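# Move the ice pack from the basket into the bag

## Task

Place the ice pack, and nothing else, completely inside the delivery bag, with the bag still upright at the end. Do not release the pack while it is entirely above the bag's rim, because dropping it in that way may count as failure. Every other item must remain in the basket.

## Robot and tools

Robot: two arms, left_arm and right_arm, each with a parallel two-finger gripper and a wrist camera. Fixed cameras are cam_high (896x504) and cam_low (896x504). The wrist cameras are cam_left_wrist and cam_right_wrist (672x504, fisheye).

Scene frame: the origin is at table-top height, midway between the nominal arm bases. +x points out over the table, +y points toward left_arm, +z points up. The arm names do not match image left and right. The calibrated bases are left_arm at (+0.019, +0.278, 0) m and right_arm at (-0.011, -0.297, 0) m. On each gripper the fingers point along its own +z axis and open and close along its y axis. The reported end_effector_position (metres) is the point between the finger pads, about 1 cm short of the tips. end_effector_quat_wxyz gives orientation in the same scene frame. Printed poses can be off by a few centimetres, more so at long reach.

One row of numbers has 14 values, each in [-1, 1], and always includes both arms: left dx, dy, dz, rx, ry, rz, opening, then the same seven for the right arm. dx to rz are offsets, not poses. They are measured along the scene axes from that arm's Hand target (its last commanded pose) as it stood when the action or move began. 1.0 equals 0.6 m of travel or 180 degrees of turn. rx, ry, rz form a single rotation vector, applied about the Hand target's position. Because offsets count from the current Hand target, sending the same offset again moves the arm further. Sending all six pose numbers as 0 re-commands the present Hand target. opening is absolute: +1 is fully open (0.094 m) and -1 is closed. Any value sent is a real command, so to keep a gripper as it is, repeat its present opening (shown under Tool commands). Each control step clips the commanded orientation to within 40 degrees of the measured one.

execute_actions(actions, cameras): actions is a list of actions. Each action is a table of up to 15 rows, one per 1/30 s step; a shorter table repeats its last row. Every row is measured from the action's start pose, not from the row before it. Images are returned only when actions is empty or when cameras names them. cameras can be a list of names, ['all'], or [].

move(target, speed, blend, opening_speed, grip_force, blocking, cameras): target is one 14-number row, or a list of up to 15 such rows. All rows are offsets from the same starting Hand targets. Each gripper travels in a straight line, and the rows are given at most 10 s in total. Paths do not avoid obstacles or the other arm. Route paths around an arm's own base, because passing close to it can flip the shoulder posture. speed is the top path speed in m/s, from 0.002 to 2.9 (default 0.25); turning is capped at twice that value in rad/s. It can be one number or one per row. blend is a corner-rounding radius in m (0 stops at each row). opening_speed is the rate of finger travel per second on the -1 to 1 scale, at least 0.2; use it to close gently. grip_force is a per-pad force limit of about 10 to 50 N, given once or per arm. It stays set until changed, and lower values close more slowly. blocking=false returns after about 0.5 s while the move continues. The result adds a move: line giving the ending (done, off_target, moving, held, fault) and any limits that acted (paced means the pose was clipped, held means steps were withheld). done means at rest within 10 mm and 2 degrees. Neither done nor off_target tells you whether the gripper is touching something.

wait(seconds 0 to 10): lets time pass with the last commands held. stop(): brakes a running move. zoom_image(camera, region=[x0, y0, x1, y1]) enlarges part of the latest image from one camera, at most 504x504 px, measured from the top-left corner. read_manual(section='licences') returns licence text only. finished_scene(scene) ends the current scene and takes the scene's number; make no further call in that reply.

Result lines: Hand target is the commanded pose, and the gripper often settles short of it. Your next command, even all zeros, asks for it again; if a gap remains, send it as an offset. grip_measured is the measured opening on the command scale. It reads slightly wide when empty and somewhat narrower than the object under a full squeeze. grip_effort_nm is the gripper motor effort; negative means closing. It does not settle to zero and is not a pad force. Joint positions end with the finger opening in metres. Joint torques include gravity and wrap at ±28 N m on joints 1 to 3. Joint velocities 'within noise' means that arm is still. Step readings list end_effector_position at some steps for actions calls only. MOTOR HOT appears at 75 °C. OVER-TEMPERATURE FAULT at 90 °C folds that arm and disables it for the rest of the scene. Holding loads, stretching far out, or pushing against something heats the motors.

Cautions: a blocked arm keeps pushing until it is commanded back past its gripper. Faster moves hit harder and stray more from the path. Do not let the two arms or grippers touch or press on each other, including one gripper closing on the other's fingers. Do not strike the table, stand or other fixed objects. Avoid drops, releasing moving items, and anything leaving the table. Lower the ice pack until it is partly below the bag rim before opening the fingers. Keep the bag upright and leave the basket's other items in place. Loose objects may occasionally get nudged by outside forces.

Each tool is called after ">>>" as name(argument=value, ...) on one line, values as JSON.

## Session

>>> execute_actions(actions=[])

Scene clock: 0.00 s.
left_arm: end_effector_position=(+0.0356, -0.0433, +0.1847) grip_measured=+1.000 grip_effort_nm=n/a end_effector_quat_wxyz=(+0.729, +0.490, +0.474, -0.068) | right_arm: end_effector_position=(+0.4827, -0.3622, +0.1486) grip_measured=+1.000 grip_effort_nm=n/a end_effector_quat_wxyz=(+0.448, -0.165, +0.825, -0.301)
Joint positions: left_arm=[-2.042 1.516 0.24 1.442 -1.131 0.86 0.094] | right_arm=[-0.016 1.722 0.984 0.279 0.344 -0.624 0.094]
Joint velocities: within noise
Joint torques (N m): no reading
Heat: left arm: 32 °C; right arm: 34 °C.
Hand target: left_arm +0.0353, -0.0438, +0.1855; +0.729, +0.489, +0.474, -0.068 | right_arm +0.4837, -0.3621, +0.1539; +0.452, -0.164, +0.823, -0.302
Tool commands: left_gripper/opening=+1.0 right_gripper/opening=+1.0
camera_calibration:
cam_left_wrist: T_world_to_cam=[[-0.570188, -0.453048, -0.685298, 0.120797], [-0.0971246, 0.865514, -0.491378, 0.131328], [0.815753, -0.213619, -0.537508, 0.178385], [0, 0, 0, 1]] pos_world=[-0.063886, -0.0208328, 0.243196]
cam_right_wrist: T_world_to_cam=[[-0.0672306, -0.760973, 0.645291, -0.347237], [-0.991865, -0.0190905, -0.125852, 0.489261], [0.108089, -0.648503, -0.753499, -0.0543354], [0, 0, 0, 1]] pos_world=[0.467809, -0.290134, 0.244701]

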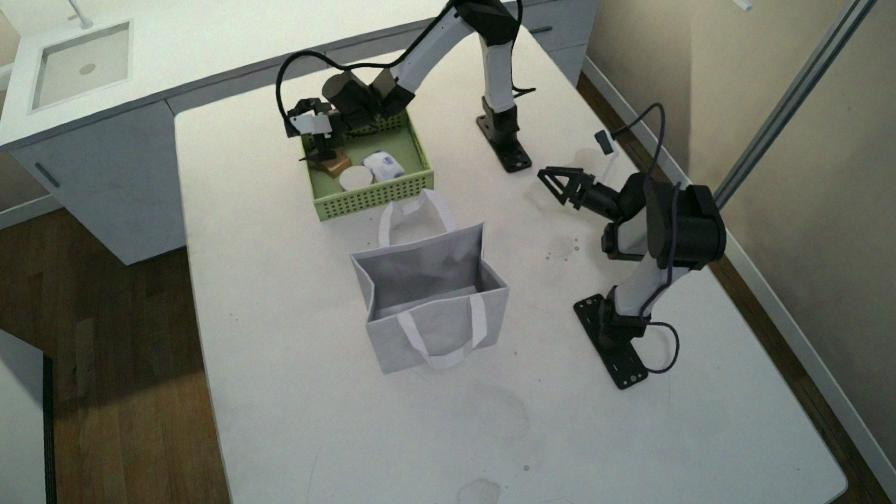

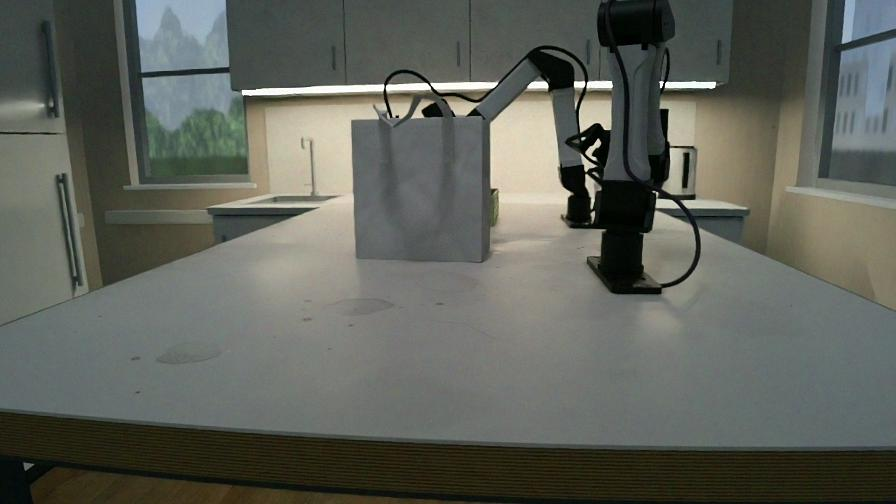

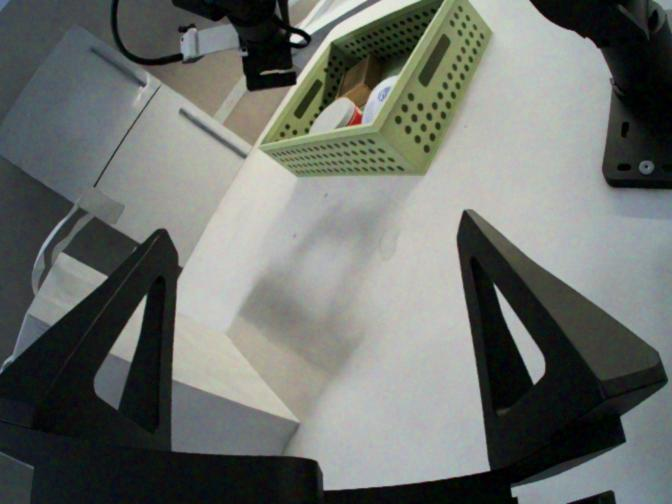

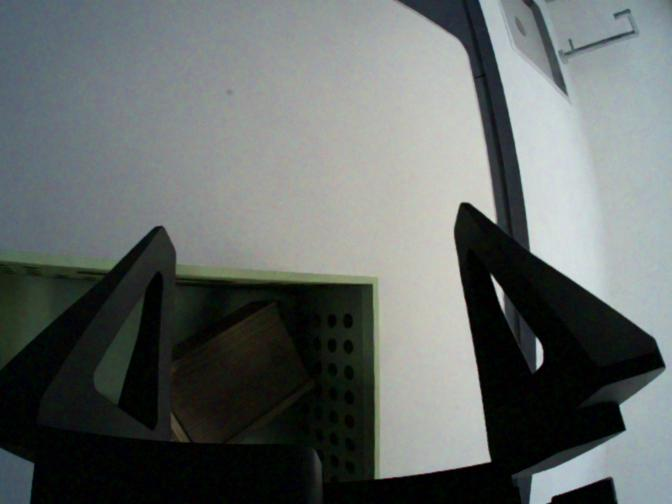

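>>> zoom_image(camera="cam_high", region=[280, 90, 540, 390])

>>> zoom_image(camera="cam_left_wrist", region=[240, 0, 500, 190])

Scaled by 1.680 from the camera's 896x504 image, which has a finer 1280x720 frame.

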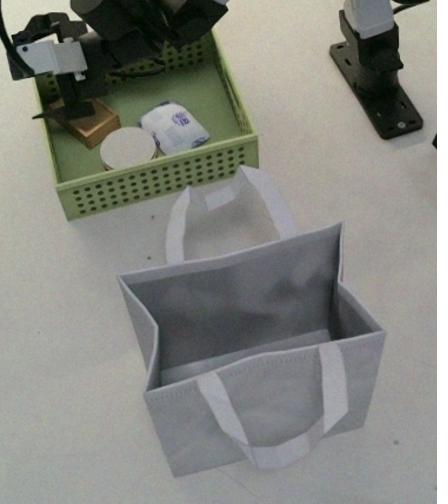

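Scaled by 1.938 from the camera's 672x504 image, which has a finer 960x720 frame.

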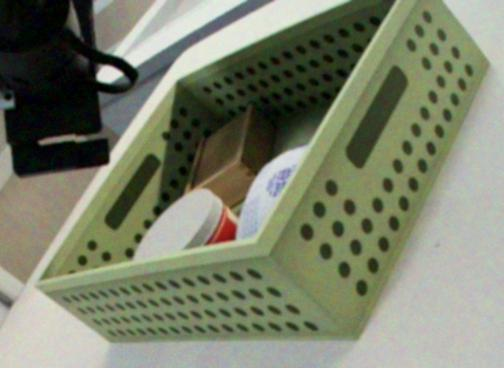

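>>> move(target=[0,0,0,0,0,0,1,-0.283,0.0735,0.06,0.322,0.0274,-0.461,1], speed=0.5, cameras=["cam_right_wrist","cam_high"])

Scene clock: 20.30 s.
left_arm: end_effector_position=(+0.0356, -0.0433, +0.1847) grip_measured=+1.000 grip_effort_nm=0.02 end_effector_quat_wxyz=(+0.729, +0.490, +0.474, -0.068) | right_arm: end_effector_position=(+0.3109, -0.3177, +0.1891) grip_measured=+1.000 grip_effort_nm=-0.02 end_effector_quat_wxyz=(+0.143, +0.600, +0.780, -0.109)
Joint positions: left_arm=[-2.042 1.516 0.24 1.442 -1.131 0.86 0.094] | right_arm=[0.122 1.712 1.675 -1.481 0.358 1.426 0.094]
Joint torques (N m): left_arm=[0.75 -4.26 4.89 1.66 -0.11 0.04] | right_arm=[-0.53 -6.04 7.68 0.33 0.23 0.02]
Heat: left arm: 33 °C; right arm: 38 °C.
Hand target: left_arm +0.0353, -0.0438, +0.1855; +0.729, +0.489, +0.474, -0.068 | right_arm +0.3139, -0.3179, +0.1898; +0.137, +0.606, +0.776, -0.107
Off the commanded pose: left_arm 0.001 m, 0 deg | right_arm 0.003 m, 1 deg.
move: done
camera_calibration:
cam_right_wrist: T_world_to_cam=[[-0.978297, -0.202982, 0.0416392, 0.223495], [-0.155462, 0.851868, 0.500152, 0.223183], [-0.136993, 0.482824, -0.864936, 0.480342], [0, 0, 0, 1]] pos_world=[0.319144, -0.376677, 0.294534]
Images, in order (width x height): cam_high 896x504, cam_right_wrist 672x504.

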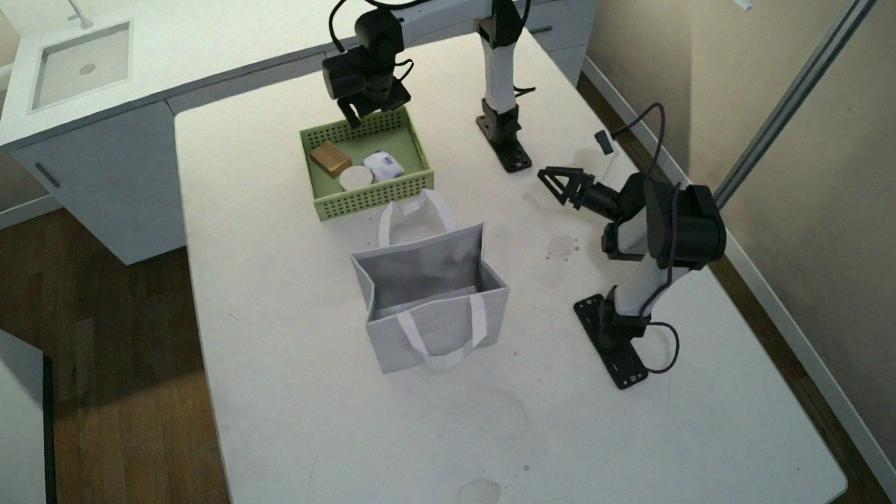

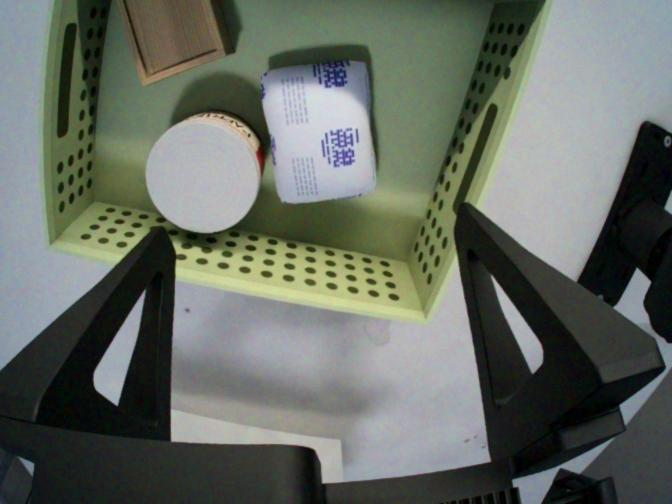

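>>> move(target=[0,0,0,0,0,0,1,-0.0065,-0.0243,-0.1747,0,0,0,0.7], speed=0.2, opening_speed=1.0, cameras=["cam_right_wrist"])

Scene clock: 31.43 s.
left_arm: end_effector_position=(+0.0356, -0.0433, +0.1847) grip_measured=+1.000 grip_effort_nm=0.02 end_effector_quat_wxyz=(+0.729, +0.490, +0.474, -0.068) | right_arm: end_effector_position=(+0.3119, -0.3318, +0.0887) grip_measured=+0.703 grip_effort_nm=-0.15 end_effector_quat_wxyz=(+0.141, +0.607, +0.774, -0.110)
Joint positions: left_arm=[-2.042 1.516 0.24 1.442 -1.131 0.86 0.094] | right_arm=[0.076 1.712 1.275 -1.072 0.354 1.397 0.08]
Joint torques (N m): left_arm=[0.75 -4.29 4.9 1.66 -0.11 0.04] | right_arm=[-0.43 -8.31 4.11 0.65 0.28 -0.13]
Heat: left arm: 34 °C; right arm: 37 °C.
Hand target: left_arm +0.0353, -0.0438, +0.1855; +0.729, +0.489, +0.474, -0.068 | right_arm +0.3100, -0.3326, +0.0850; +0.137, +0.606, +0.776, -0.108
Off the commanded pose: left_arm 0.001 m, 0 deg | right_arm 0.004 m, 1 deg.
move: done
camera_calibration:
cam_right_wrist: T_world_to_cam=[[-0.981934, -0.184342, 0.042712, 0.233079], [-0.138359, 0.853428, 0.50251, 0.280491], [-0.129085, 0.487522, -0.863516, 0.39946], [0, 0, 0, 1]] pos_world=[0.319241, -0.391159, 0.194035]
Images, in order (width x height): cam_right_wrist 672x504.

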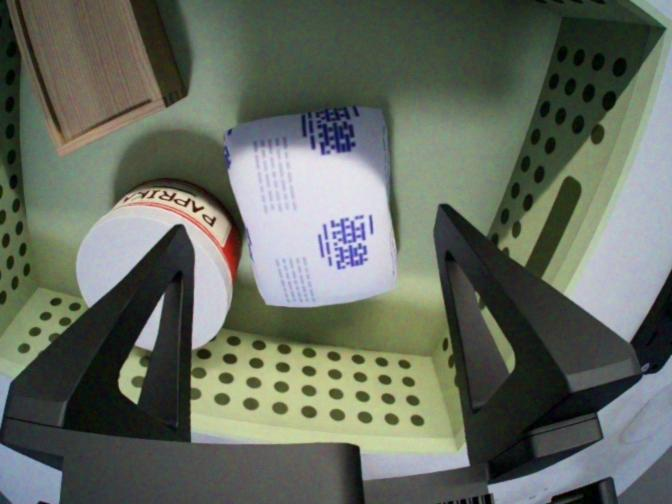

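>>> move(target=[0,0,0,0,0,0,1,0.0,-0.0083,-0.1283,0,0,0,0.5], speed=0.08, opening_speed=1.0, cameras=["cam_right_wrist","cam_high"])

Scene clock: 35.97 s.
left_arm: end_effector_position=(+0.0356, -0.0433, +0.1847) grip_measured=+1.000 grip_effort_nm=0.02 end_effector_quat_wxyz=(+0.729, +0.490, +0.474, -0.068) | right_arm: end_effector_position=(+0.3105, -0.3370, +0.0178) grip_measured=+0.502 grip_effort_nm=-0.15 end_effector_quat_wxyz=(+0.143, +0.607, +0.774, -0.108)
Joint positions: left_arm=[-2.042 1.516 0.24 1.442 -1.131 0.86 0.094] | right_arm=[0.06 1.789 1.068 -0.775 0.353 1.379 0.071]
Joint torques (N m): left_arm=[0.75 -4.26 4.92 1.66 -0.1 0.04] | right_arm=[-0.46 -6.38 3.89 0.79 0.26 -0.14]
Heat: left arm: 34 °C; right arm: 37 °C.
Hand target: left_arm +0.0353, -0.0438, +0.1855; +0.729, +0.489, +0.474, -0.068 | right_arm +0.3100, -0.3376, +0.0081; +0.137, +0.606, +0.776, -0.107
Off the commanded pose: left_arm 0.001 m, 0 deg | right_arm 0.010 m, 1 deg.
move: done
camera_calibration:
cam_right_wrist: T_world_to_cam=[[-0.982039, -0.185045, 0.0368541, 0.233596], [-0.142008, 0.853497, 0.501375, 0.32151], [-0.124232, 0.487137, -0.864445, 0.338873], [0, 0, 0, 1]] pos_world=[0.317156, -0.39626, 0.123131]
Images, in order (width x height): cam_high 896x504, cam_right_wrist 672x504.

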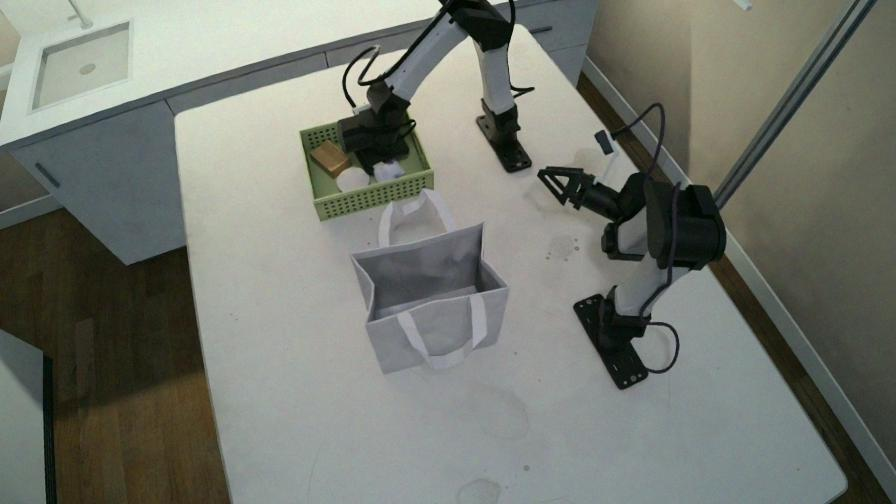

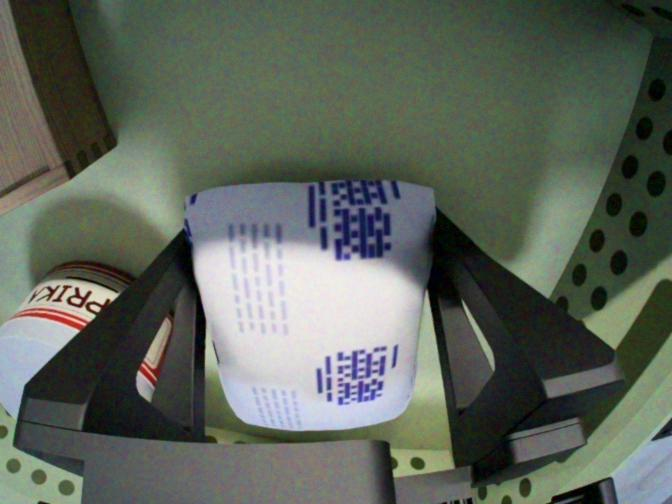

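>>> move(target=[[0,0,0,0,0,0,1,0,0,0,0,0,0,0.0],[0,0,0,0,0,0,1,-0.02,0.02,0.32,0,0,0,0.0]], speed=0.25, opening_speed=1.2, cameras=["cam_right_wrist","cam_high"])

Scene clock: 39.20 s.
left_arm: end_effector_position=(+0.0356, -0.0433, +0.1847) grip_measured=+1.000 grip_effort_nm=0.02 end_effector_quat_wxyz=(+0.729, +0.490, +0.474, -0.068) | right_arm: end_effector_position=(+0.2962, -0.3280, +0.1932) grip_measured=+0.130 grip_effort_nm=-1.05 end_effector_quat_wxyz=(+0.132, +0.604, +0.777, -0.113)
Joint positions: left_arm=[-2.042 1.516 0.24 1.442 -1.131 0.86 0.094] | right_arm=[0.089 1.674 1.652 -1.509 0.348 1.406 0.053]
Joint torques (N m): left_arm=[0.76 -4.26 4.89 1.65 -0.1 0.05] | right_arm=[0.54 -7.47 7.62 0.3 0.36 0.03]
Heat: left arm: 34 °C; right arm: 37 °C.
Hand target: left_arm +0.0353, -0.0438, +0.1855; +0.729, +0.489, +0.474, -0.068 | right_arm +0.2980, -0.3256, +0.2000; +0.137, +0.606, +0.776, -0.107
Off the commanded pose: left_arm 0.001 m, 0 deg | right_arm 0.008 m, 1 deg.
move: done
camera_calibration:
cam_right_wrist: T_world_to_cam=[[-0.980011, -0.189511, 0.0605317, 0.208157], [-0.133026, 0.850468, 0.508928, 0.218764], [-0.147928, 0.490703, -0.858678, 0.491433], [0, 0, 0, 1]] pos_world=[0.305794, -0.387751, 0.298048]
Images, in order (width x height): cam_high 896x504, cam_right_wrist 672x504.

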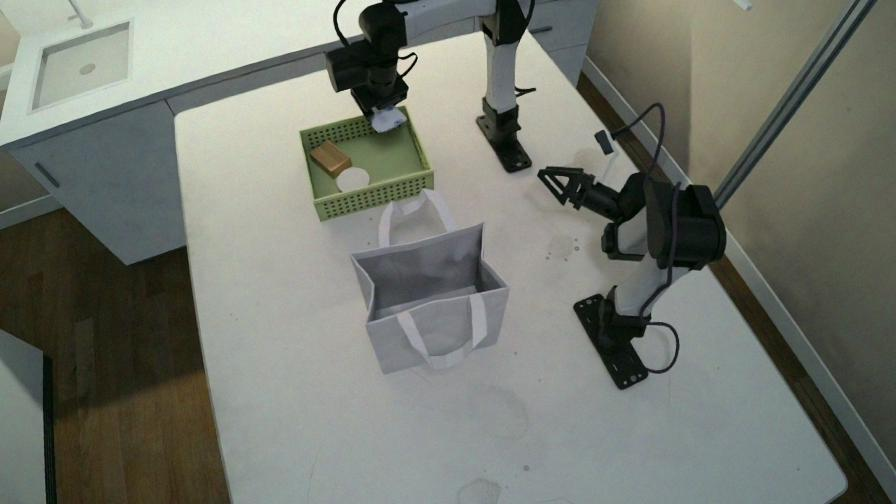

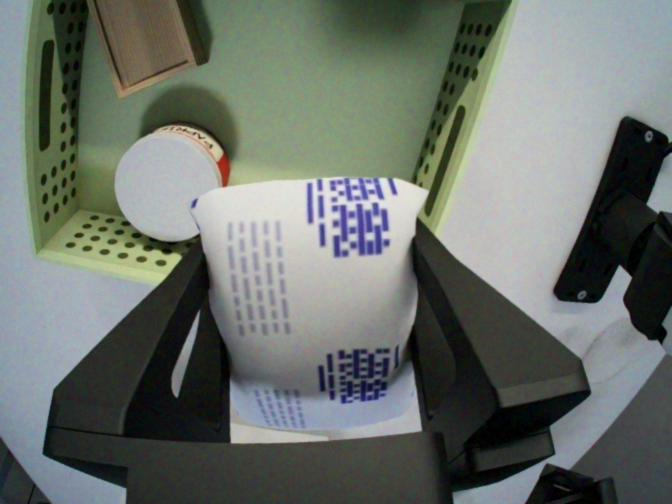

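>>> move(target=[[0,0,0,0,0,0,1,-0.18,0.459,0.275,-0.081,-0.125,0.323,0.0],[0,0,0,0,0,0,1,-0.12,0.63,0.22,-0.11,-0.17,0.438,0.0],[0,0,0,0,0,0,1,0.0,0.7177,0.205,-0.116,-0.179,0.461,0.0]], speed=0.35, blend=[0.08,0.05,0], cameras=["cam_right_wrist","cam_high"])

Scene clock: 45.30 s.
left_arm: end_effector_position=(+0.0356, -0.0433, +0.1847) grip_measured=+1.000 grip_effort_nm=0.02 end_effector_quat_wxyz=(+0.729, +0.490, +0.474, -0.068) | right_arm: end_effector_position=(+0.2938, +0.0966, +0.3222) grip_measured=+0.130 grip_effort_nm=-1.05 end_effector_quat_wxyz=(+0.456, -0.077, +0.886, +0.033)
Joint positions: left_arm=[-2.042 1.516 0.24 1.442 -1.131 0.86 0.094] | right_arm=[1.149 2.09 2.437 -1.266 0.749 0.715 0.053]
Joint torques (N m): left_arm=[0.73 -4.27 4.88 1.66 -0.11 0.04] | right_arm=[0.09 -8.9 7.9 1.79 0.48 -0.16]
Heat: left arm: 34 °C; right arm: 38 °C.
Hand target: left_arm +0.0353, -0.0438, +0.1855; +0.729, +0.489, +0.474, -0.068 | right_arm +0.2980, +0.1051, +0.3229; +0.460, -0.076, +0.884, +0.040
Off the commanded pose: left_arm 0.001 m, 0 deg | right_arm 0.010 m, 1 deg.
move: done; blend cut to 0.0448 m at target 2
camera_calibration:
cam_right_wrist: T_world_to_cam=[[0.0968267, -0.99516, 0.0167852, 0.0540346], [-0.993225, -0.0976997, -0.0629228, 0.320274], [0.0642582, -0.0105789, -0.997877, 0.424405], [0, 0, 0, 1]] pos_world=[0.2856, 0.0895535, 0.44275]
Images, in order (width x height): cam_high 896x504, cam_right_wrist 672x504.

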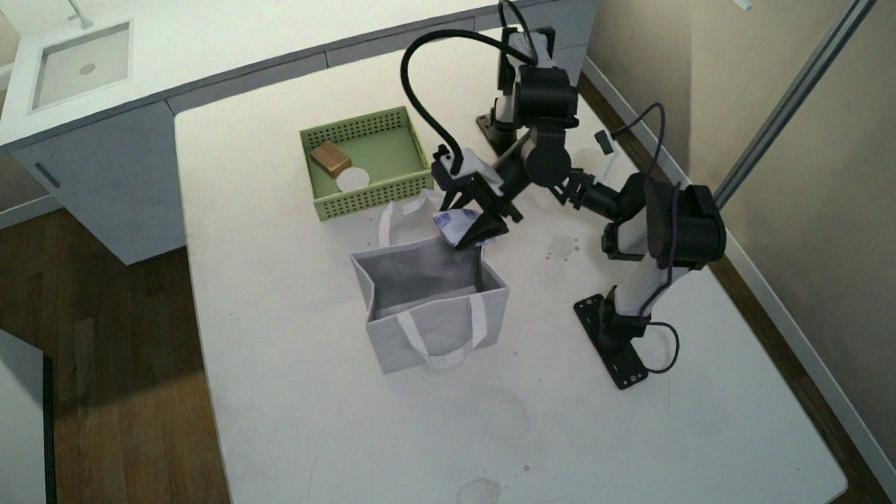

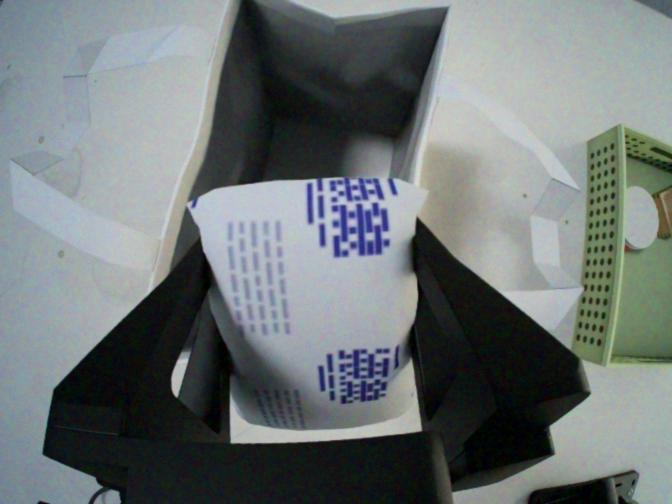

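>>> move(target=[[0,0,0,0,0,0,1,0.0183,0.0232,-0.0382,-0.001,0.011,-0.005,0.0],[0,0,0,0,0,0,1,0.04,0.0232,-0.1465,-0.0045,0.051,-0.024,0.0],[0,0,0,0,0,0,1,0.0683,0.0232,-0.285,-0.010,0.1135,-0.0541,0.0]], speed=0.15, blend=[0.015,0.03,0], cameras=["cam_right_wrist","cam_high"])

Scene clock: 54.23 s.
left_arm: end_effector_position=(+0.0356, -0.0433, +0.1847) grip_measured=+1.000 grip_effort_nm=0.02 end_effector_quat_wxyz=(+0.729, +0.490, +0.474, -0.068) | right_arm: end_effector_position=(+0.3437, +0.1216, +0.1795) grip_measured=+0.130 grip_effort_nm=-1.05 end_effector_quat_wxyz=(+0.326, +0.012, +0.945, +0.030)
Joint positions: left_arm=[-2.042 1.516 0.24 1.442 -1.131 0.86 0.094] | right_arm=[1.025 2.381 2.497 -1.256 0.527 0.935 0.053]
Joint torques (N m): left_arm=[0.75 -4.25 4.9 1.66 -0.11 0.04] | right_arm=[-0.02 -9.42 6.94 0.74 0.2 -0.06]
Heat: left arm: 34 °C; right arm: 39 °C.
Hand target: left_arm +0.0353, -0.0438, +0.1855; +0.729, +0.489, +0.474, -0.068 | right_arm +0.3390, +0.1191, +0.1520; +0.297, +0.000, +0.955, +0.000
Off the commanded pose: left_arm 0.001 m, 0 deg | right_arm 0.028 m, 5 deg.
move: off_target (right_arm); blend cut to 0.0146 m at target 1
camera_calibration:
cam_right_wrist: T_world_to_cam=[[-0.068694, -0.996863, -0.0392992, 0.143675], [-0.972987, 0.0582418, 0.223395, 0.285884], [-0.220405, 0.0535835, -0.973936, 0.364884], [0, 0, 0, 1]] pos_world=[0.368453, 0.107022, 0.297155]
Images, in order (width x height): cam_high 896x504, cam_right_wrist 672x504.

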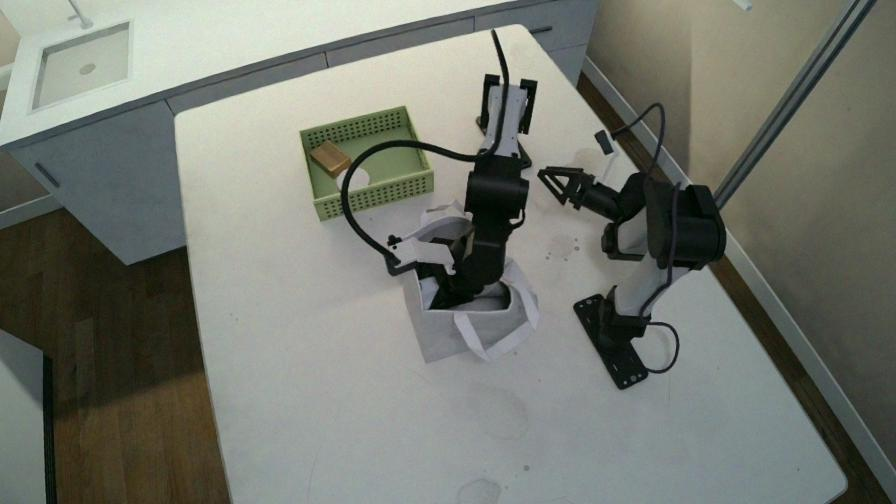

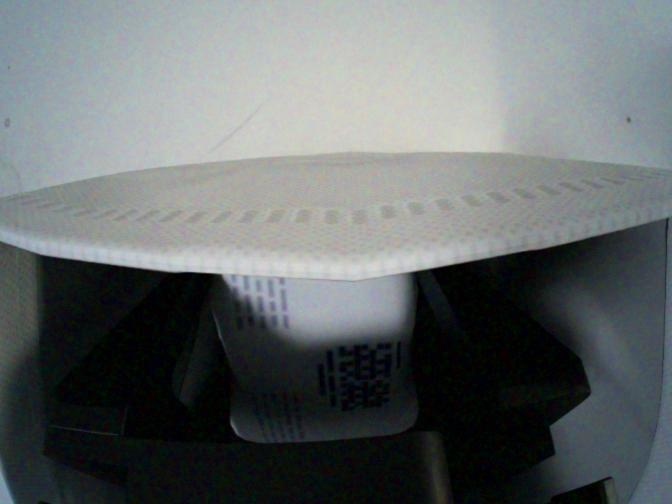

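>>> zoom_image(camera="cam_high", region=[330, 160, 600, 400])

Scaled by 1.867 from the camera's 896x504 image, which has a finer 1280x720 frame.

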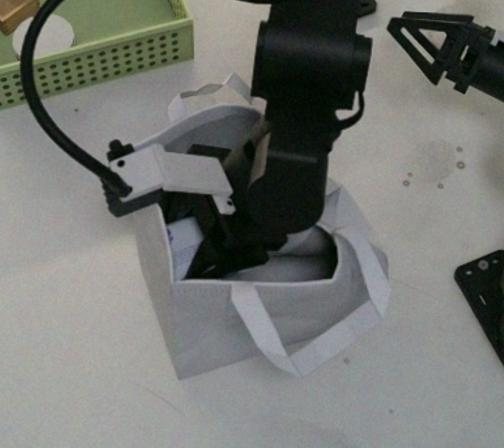

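>>> zoom_image(camera="cam_high", region=[390, 190, 560, 380])

>>> wait(seconds=0.1, cameras=["cam_low","cam_left_wrist","cam_high","cam_right_wrist"])

Scaled by 2.653 from the camera's 896x504 image, which has a finer 1280x720 frame.

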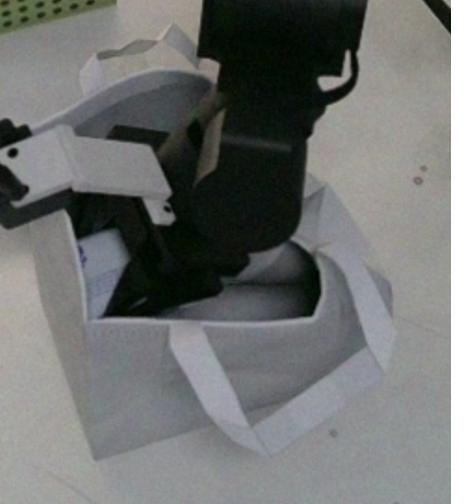

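Scene clock: 57.97 s.
left_arm: end_effector_position=(+0.0356, -0.0433, +0.1847) grip_measured=+1.000 grip_effort_nm=0.02 end_effector_quat_wxyz=(+0.729, +0.490, +0.474, -0.068) | right_arm: end_effector_position=(+0.3437, +0.1216, +0.1795) grip_measured=+0.130 grip_effort_nm=-1.05 end_effector_quat_wxyz=(+0.326, +0.012, +0.945, +0.030)
Joint positions: left_arm=[-2.042 1.516 0.24 1.442 -1.131 0.86 0.094] | right_arm=[1.025 2.381 2.497 -1.256 0.527 0.935 0.053]
Joint torques (N m): left_arm=[0.7 -4.25 4.9 1.66 -0.1 0.04] | right_arm=[-0.08 -9.32 6.8 0.76 0.18 -0.08]
Heat: left arm: 35 °C; right arm: 39 °C.
Hand target: left_arm +0.0353, -0.0438, +0.1855; +0.729, +0.489, +0.474, -0.068 | right_arm +0.3390, +0.1191, +0.1520; +0.297, +0.000, +0.955, +0.000
Tool commands: left_gripper/opening=+1.0 right_gripper/opening=+0.0
Off the commanded pose: left_arm 0.001 m, 0 deg | right_arm 0.028 m, 5 deg.
wait: 0.10 s; at rest from the start
camera_calibration:
cam_left_wrist: T_world_to_cam=[[-0.570188, -0.453048, -0.685298, 0.120797], [-0.0971246, 0.865514, -0.491378, 0.131328], [0.815753, -0.213619, -0.537508, 0.178385], [0, 0, 0, 1]] pos_world=[-0.063886, -0.0208328, 0.243196]
cam_right_wrist: T_world_to_cam=[[-0.068694, -0.996863, -0.0392992, 0.143675], [-0.972987, 0.0582418, 0.223395, 0.285884], [-0.220405, 0.0535835, -0.973936, 0.364884], [0, 0, 0, 1]] pos_world=[0.368453, 0.107022, 0.297155]

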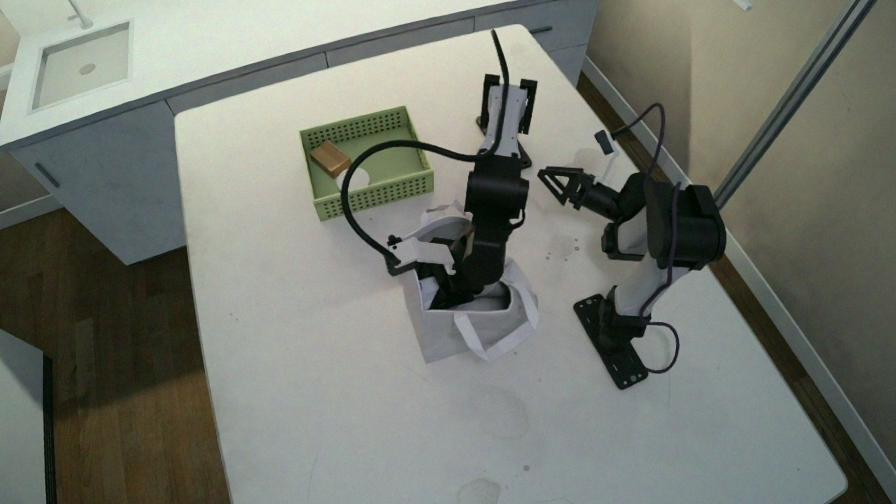

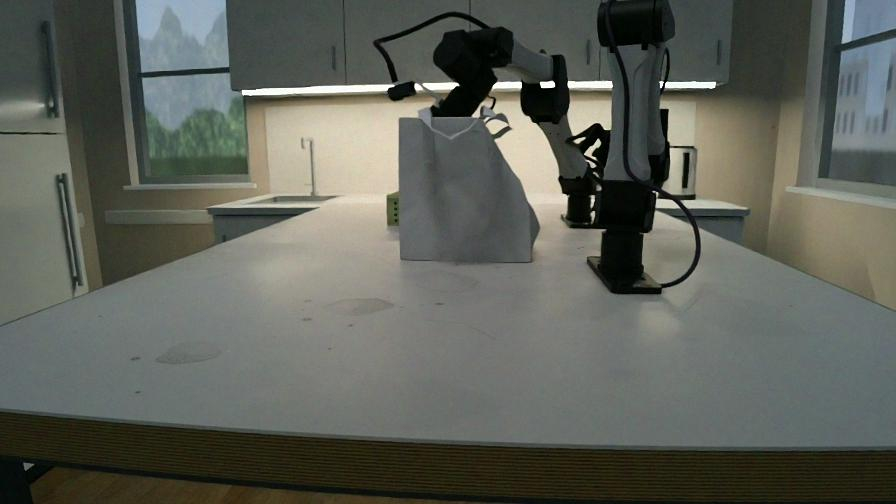

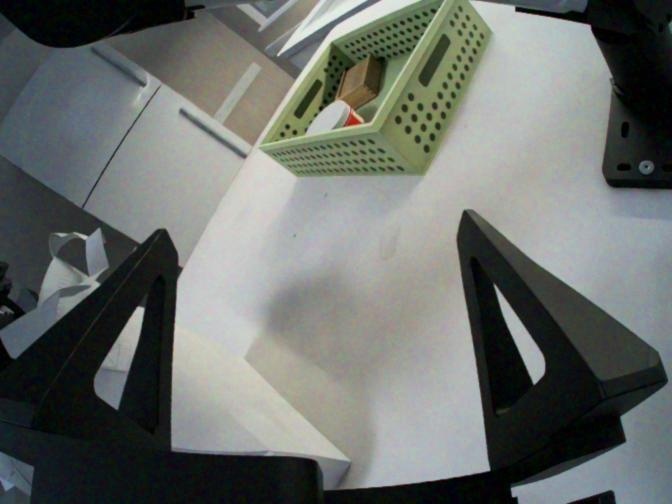

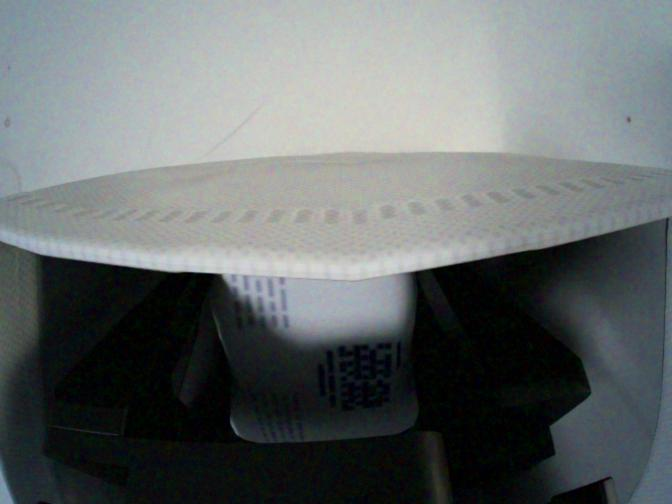

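>>> move(target=[[0,0,0,0,0,0,1,0.005,0.003,0.037,0.003,-0.02,0.005,0.0],[0,0,0,0,0,0,1,0.005,0.003,0.037,0.003,-0.02,0.005,0.54]], speed=0.08, opening_speed=1.2, cameras=["cam_high","cam_right_wrist","cam_low"])

Scene clock: 63.30 s.
left_arm: end_effector_position=(+0.0356, -0.0433, +0.1847) grip_measured=+1.000 grip_effort_nm=0.02 end_effector_quat_wxyz=(+0.729, +0.490, +0.474, -0.068) | right_arm: end_effector_position=(+0.3424, +0.1179, +0.1804) grip_measured=+0.537 grip_effort_nm=0.12 end_effector_quat_wxyz=(+0.327, +0.002, +0.945, +0.017)
Joint positions: left_arm=[-2.042 1.516 0.24 1.442 -1.131 0.86 0.094] | right_arm=[1.028 2.385 2.51 -1.282 0.541 0.918 0.072]
Joint torques (N m): left_arm=[0.75 -4.25 4.9 1.66 -0.11 0.03] | right_arm=[0.49 -11.67 7.45 1.13 0.55 -0.19]
Heat: left arm: 35 °C; right arm: 40 °C.
Hand target: left_arm +0.0353, -0.0438, +0.1855; +0.729, +0.489, +0.474, -0.068 | right_arm +0.3420, +0.1208, +0.1744; +0.327, -0.006, +0.945, +0.007
Off the commanded pose: left_arm 0.001 m, 0 deg | right_arm 0.007 m, 1 deg.
move: done; target 2's new opening was sent with right_arm's hand 0.011 m and 3 deg from that target
camera_calibration:
cam_right_wrist: T_world_to_cam=[[-0.0585249, -0.998253, -0.00814429, 0.130977], [-0.974164, 0.0553263, 0.218959, 0.286295], [-0.218126, 0.0207485, -0.9757, 0.369061], [0, 0, 0, 1]] pos_world=[0.367065, 0.107252, 0.298472]
Images, in order (width x height): cam_high 896x504, cam_low 896x504, cam_right_wrist 672x504.

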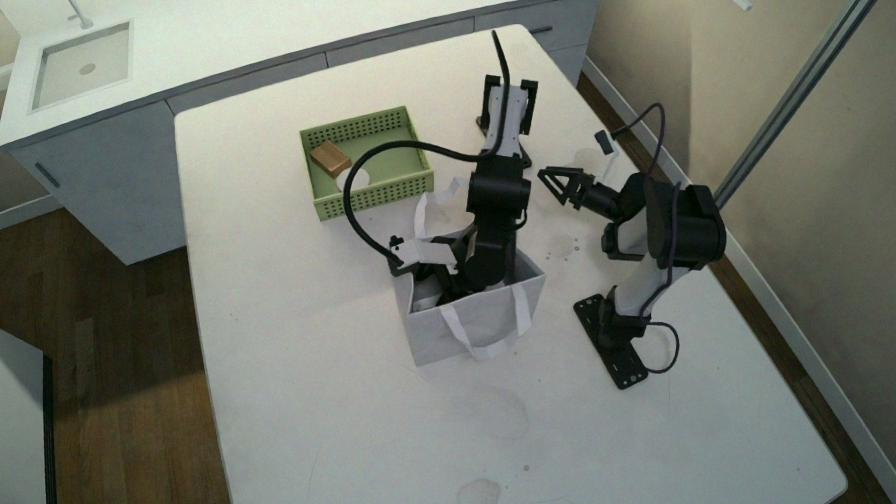

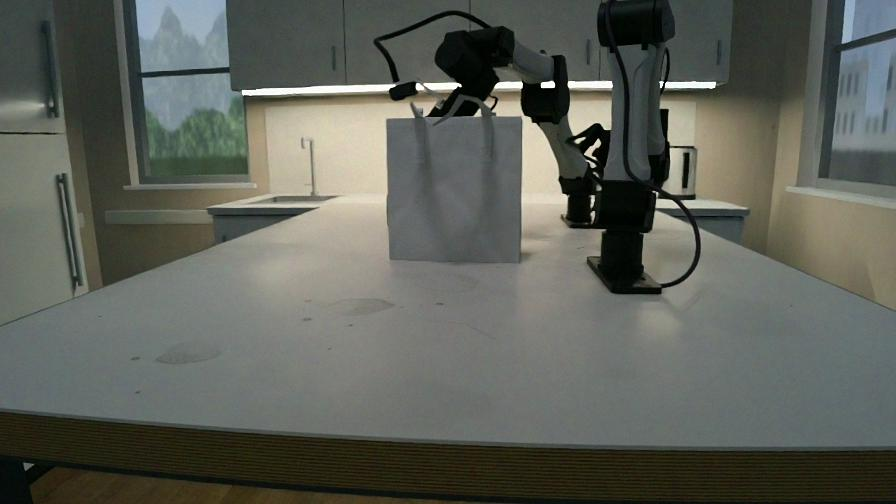

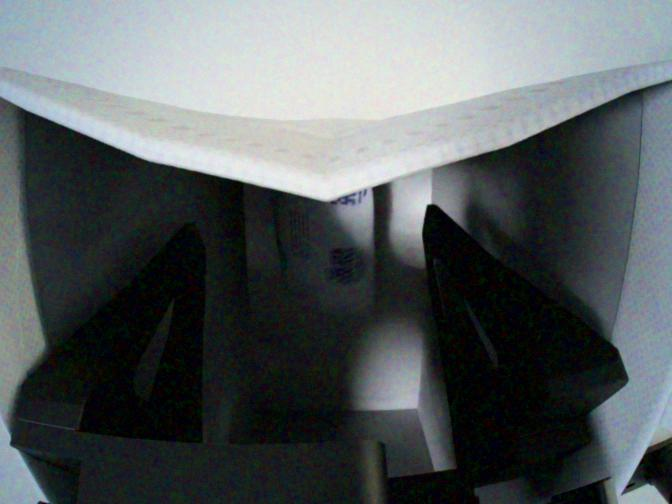

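>>> move(target=[[0,0,0,0,0,0,1,-0.0667,0,0.126,0,-0.094,0,0.45],[0,0,0,0,0,0,1,-0.12,-0.01,0.234,0,-0.111,0.02,0.45]], speed=0.15, blend=[0.02,0], cameras=["cam_high","cam_right_wrist","cam_low"])

Scene clock: 68.53 s.
left_arm: end_effector_position=(+0.0356, -0.0433, +0.1847) grip_measured=+1.000 grip_effort_nm=0.02 end_effector_quat_wxyz=(+0.729, +0.490, +0.474, -0.068) | right_arm: end_effector_position=(+0.2724, +0.1192, +0.2995) grip_measured=+0.453 grip_effort_nm=-0.15 end_effector_quat_wxyz=(+0.478, -0.040, +0.877, +0.009)
Joint positions: left_arm=[-2.042 1.516 0.24 1.442 -1.131 0.86 0.094] | right_arm=[1.242 2.203 2.51 -1.345 0.889 0.894 0.068]
Joint torques (N m): left_arm=[0.73 -4.25 4.9 1.65 -0.11 0.04] | right_arm=[0.4 -13.63 7.45 1.16 0.71 -0.11]
Heat: left arm: 35 °C; right arm: 42 °C.
Hand target: left_arm +0.0353, -0.0438, +0.1855; +0.729, +0.489, +0.474, -0.068 | right_arm +0.2701, +0.1148, +0.3147; +0.485, -0.037, +0.873, +0.016
Off the commanded pose: left_arm 0.001 m, 0 deg | right_arm 0.016 m, 1 deg.
move: off_target (right_arm)
camera_calibration:
cam_right_wrist: T_world_to_cam=[[0.00891918, -0.99965, 0.0249049, 0.101037], [-0.99365, -0.0116538, -0.111913, 0.304312], [0.112164, -0.0237486, -0.993406, 0.390654], [0, 0, 0, 1]] pos_world=[0.257661, 0.113826, 0.419618]
Images, in order (width x height): cam_high 896x504, cam_low 896x504, cam_right_wrist 672x504.

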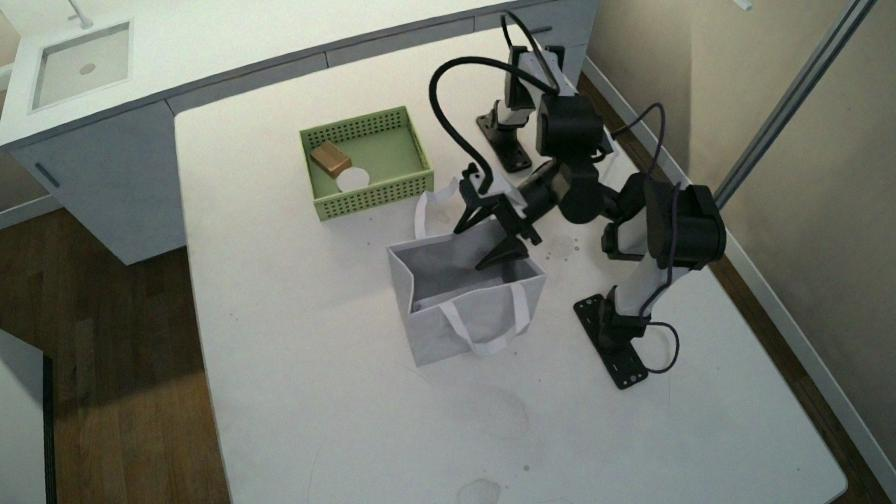

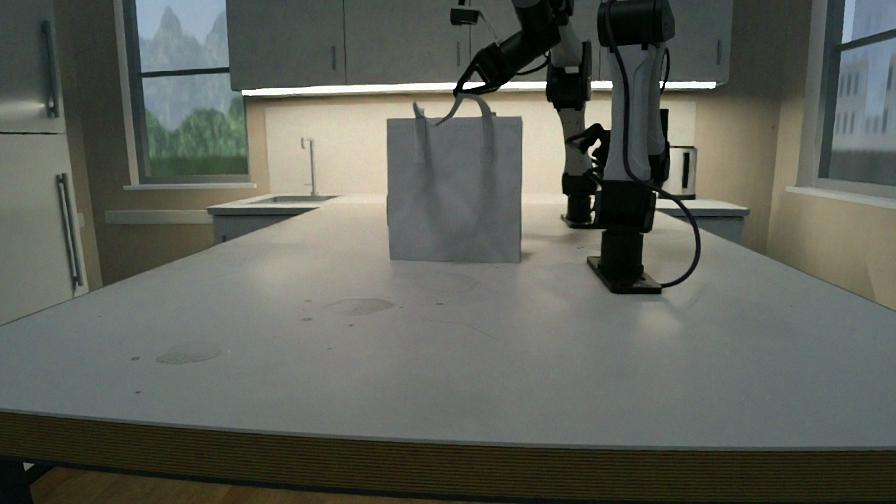

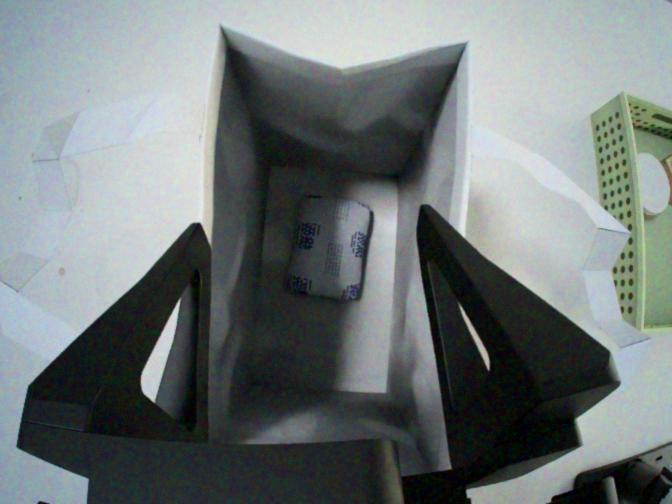

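>>> finished_scene(scene=3)

The scene is finished: the task was done.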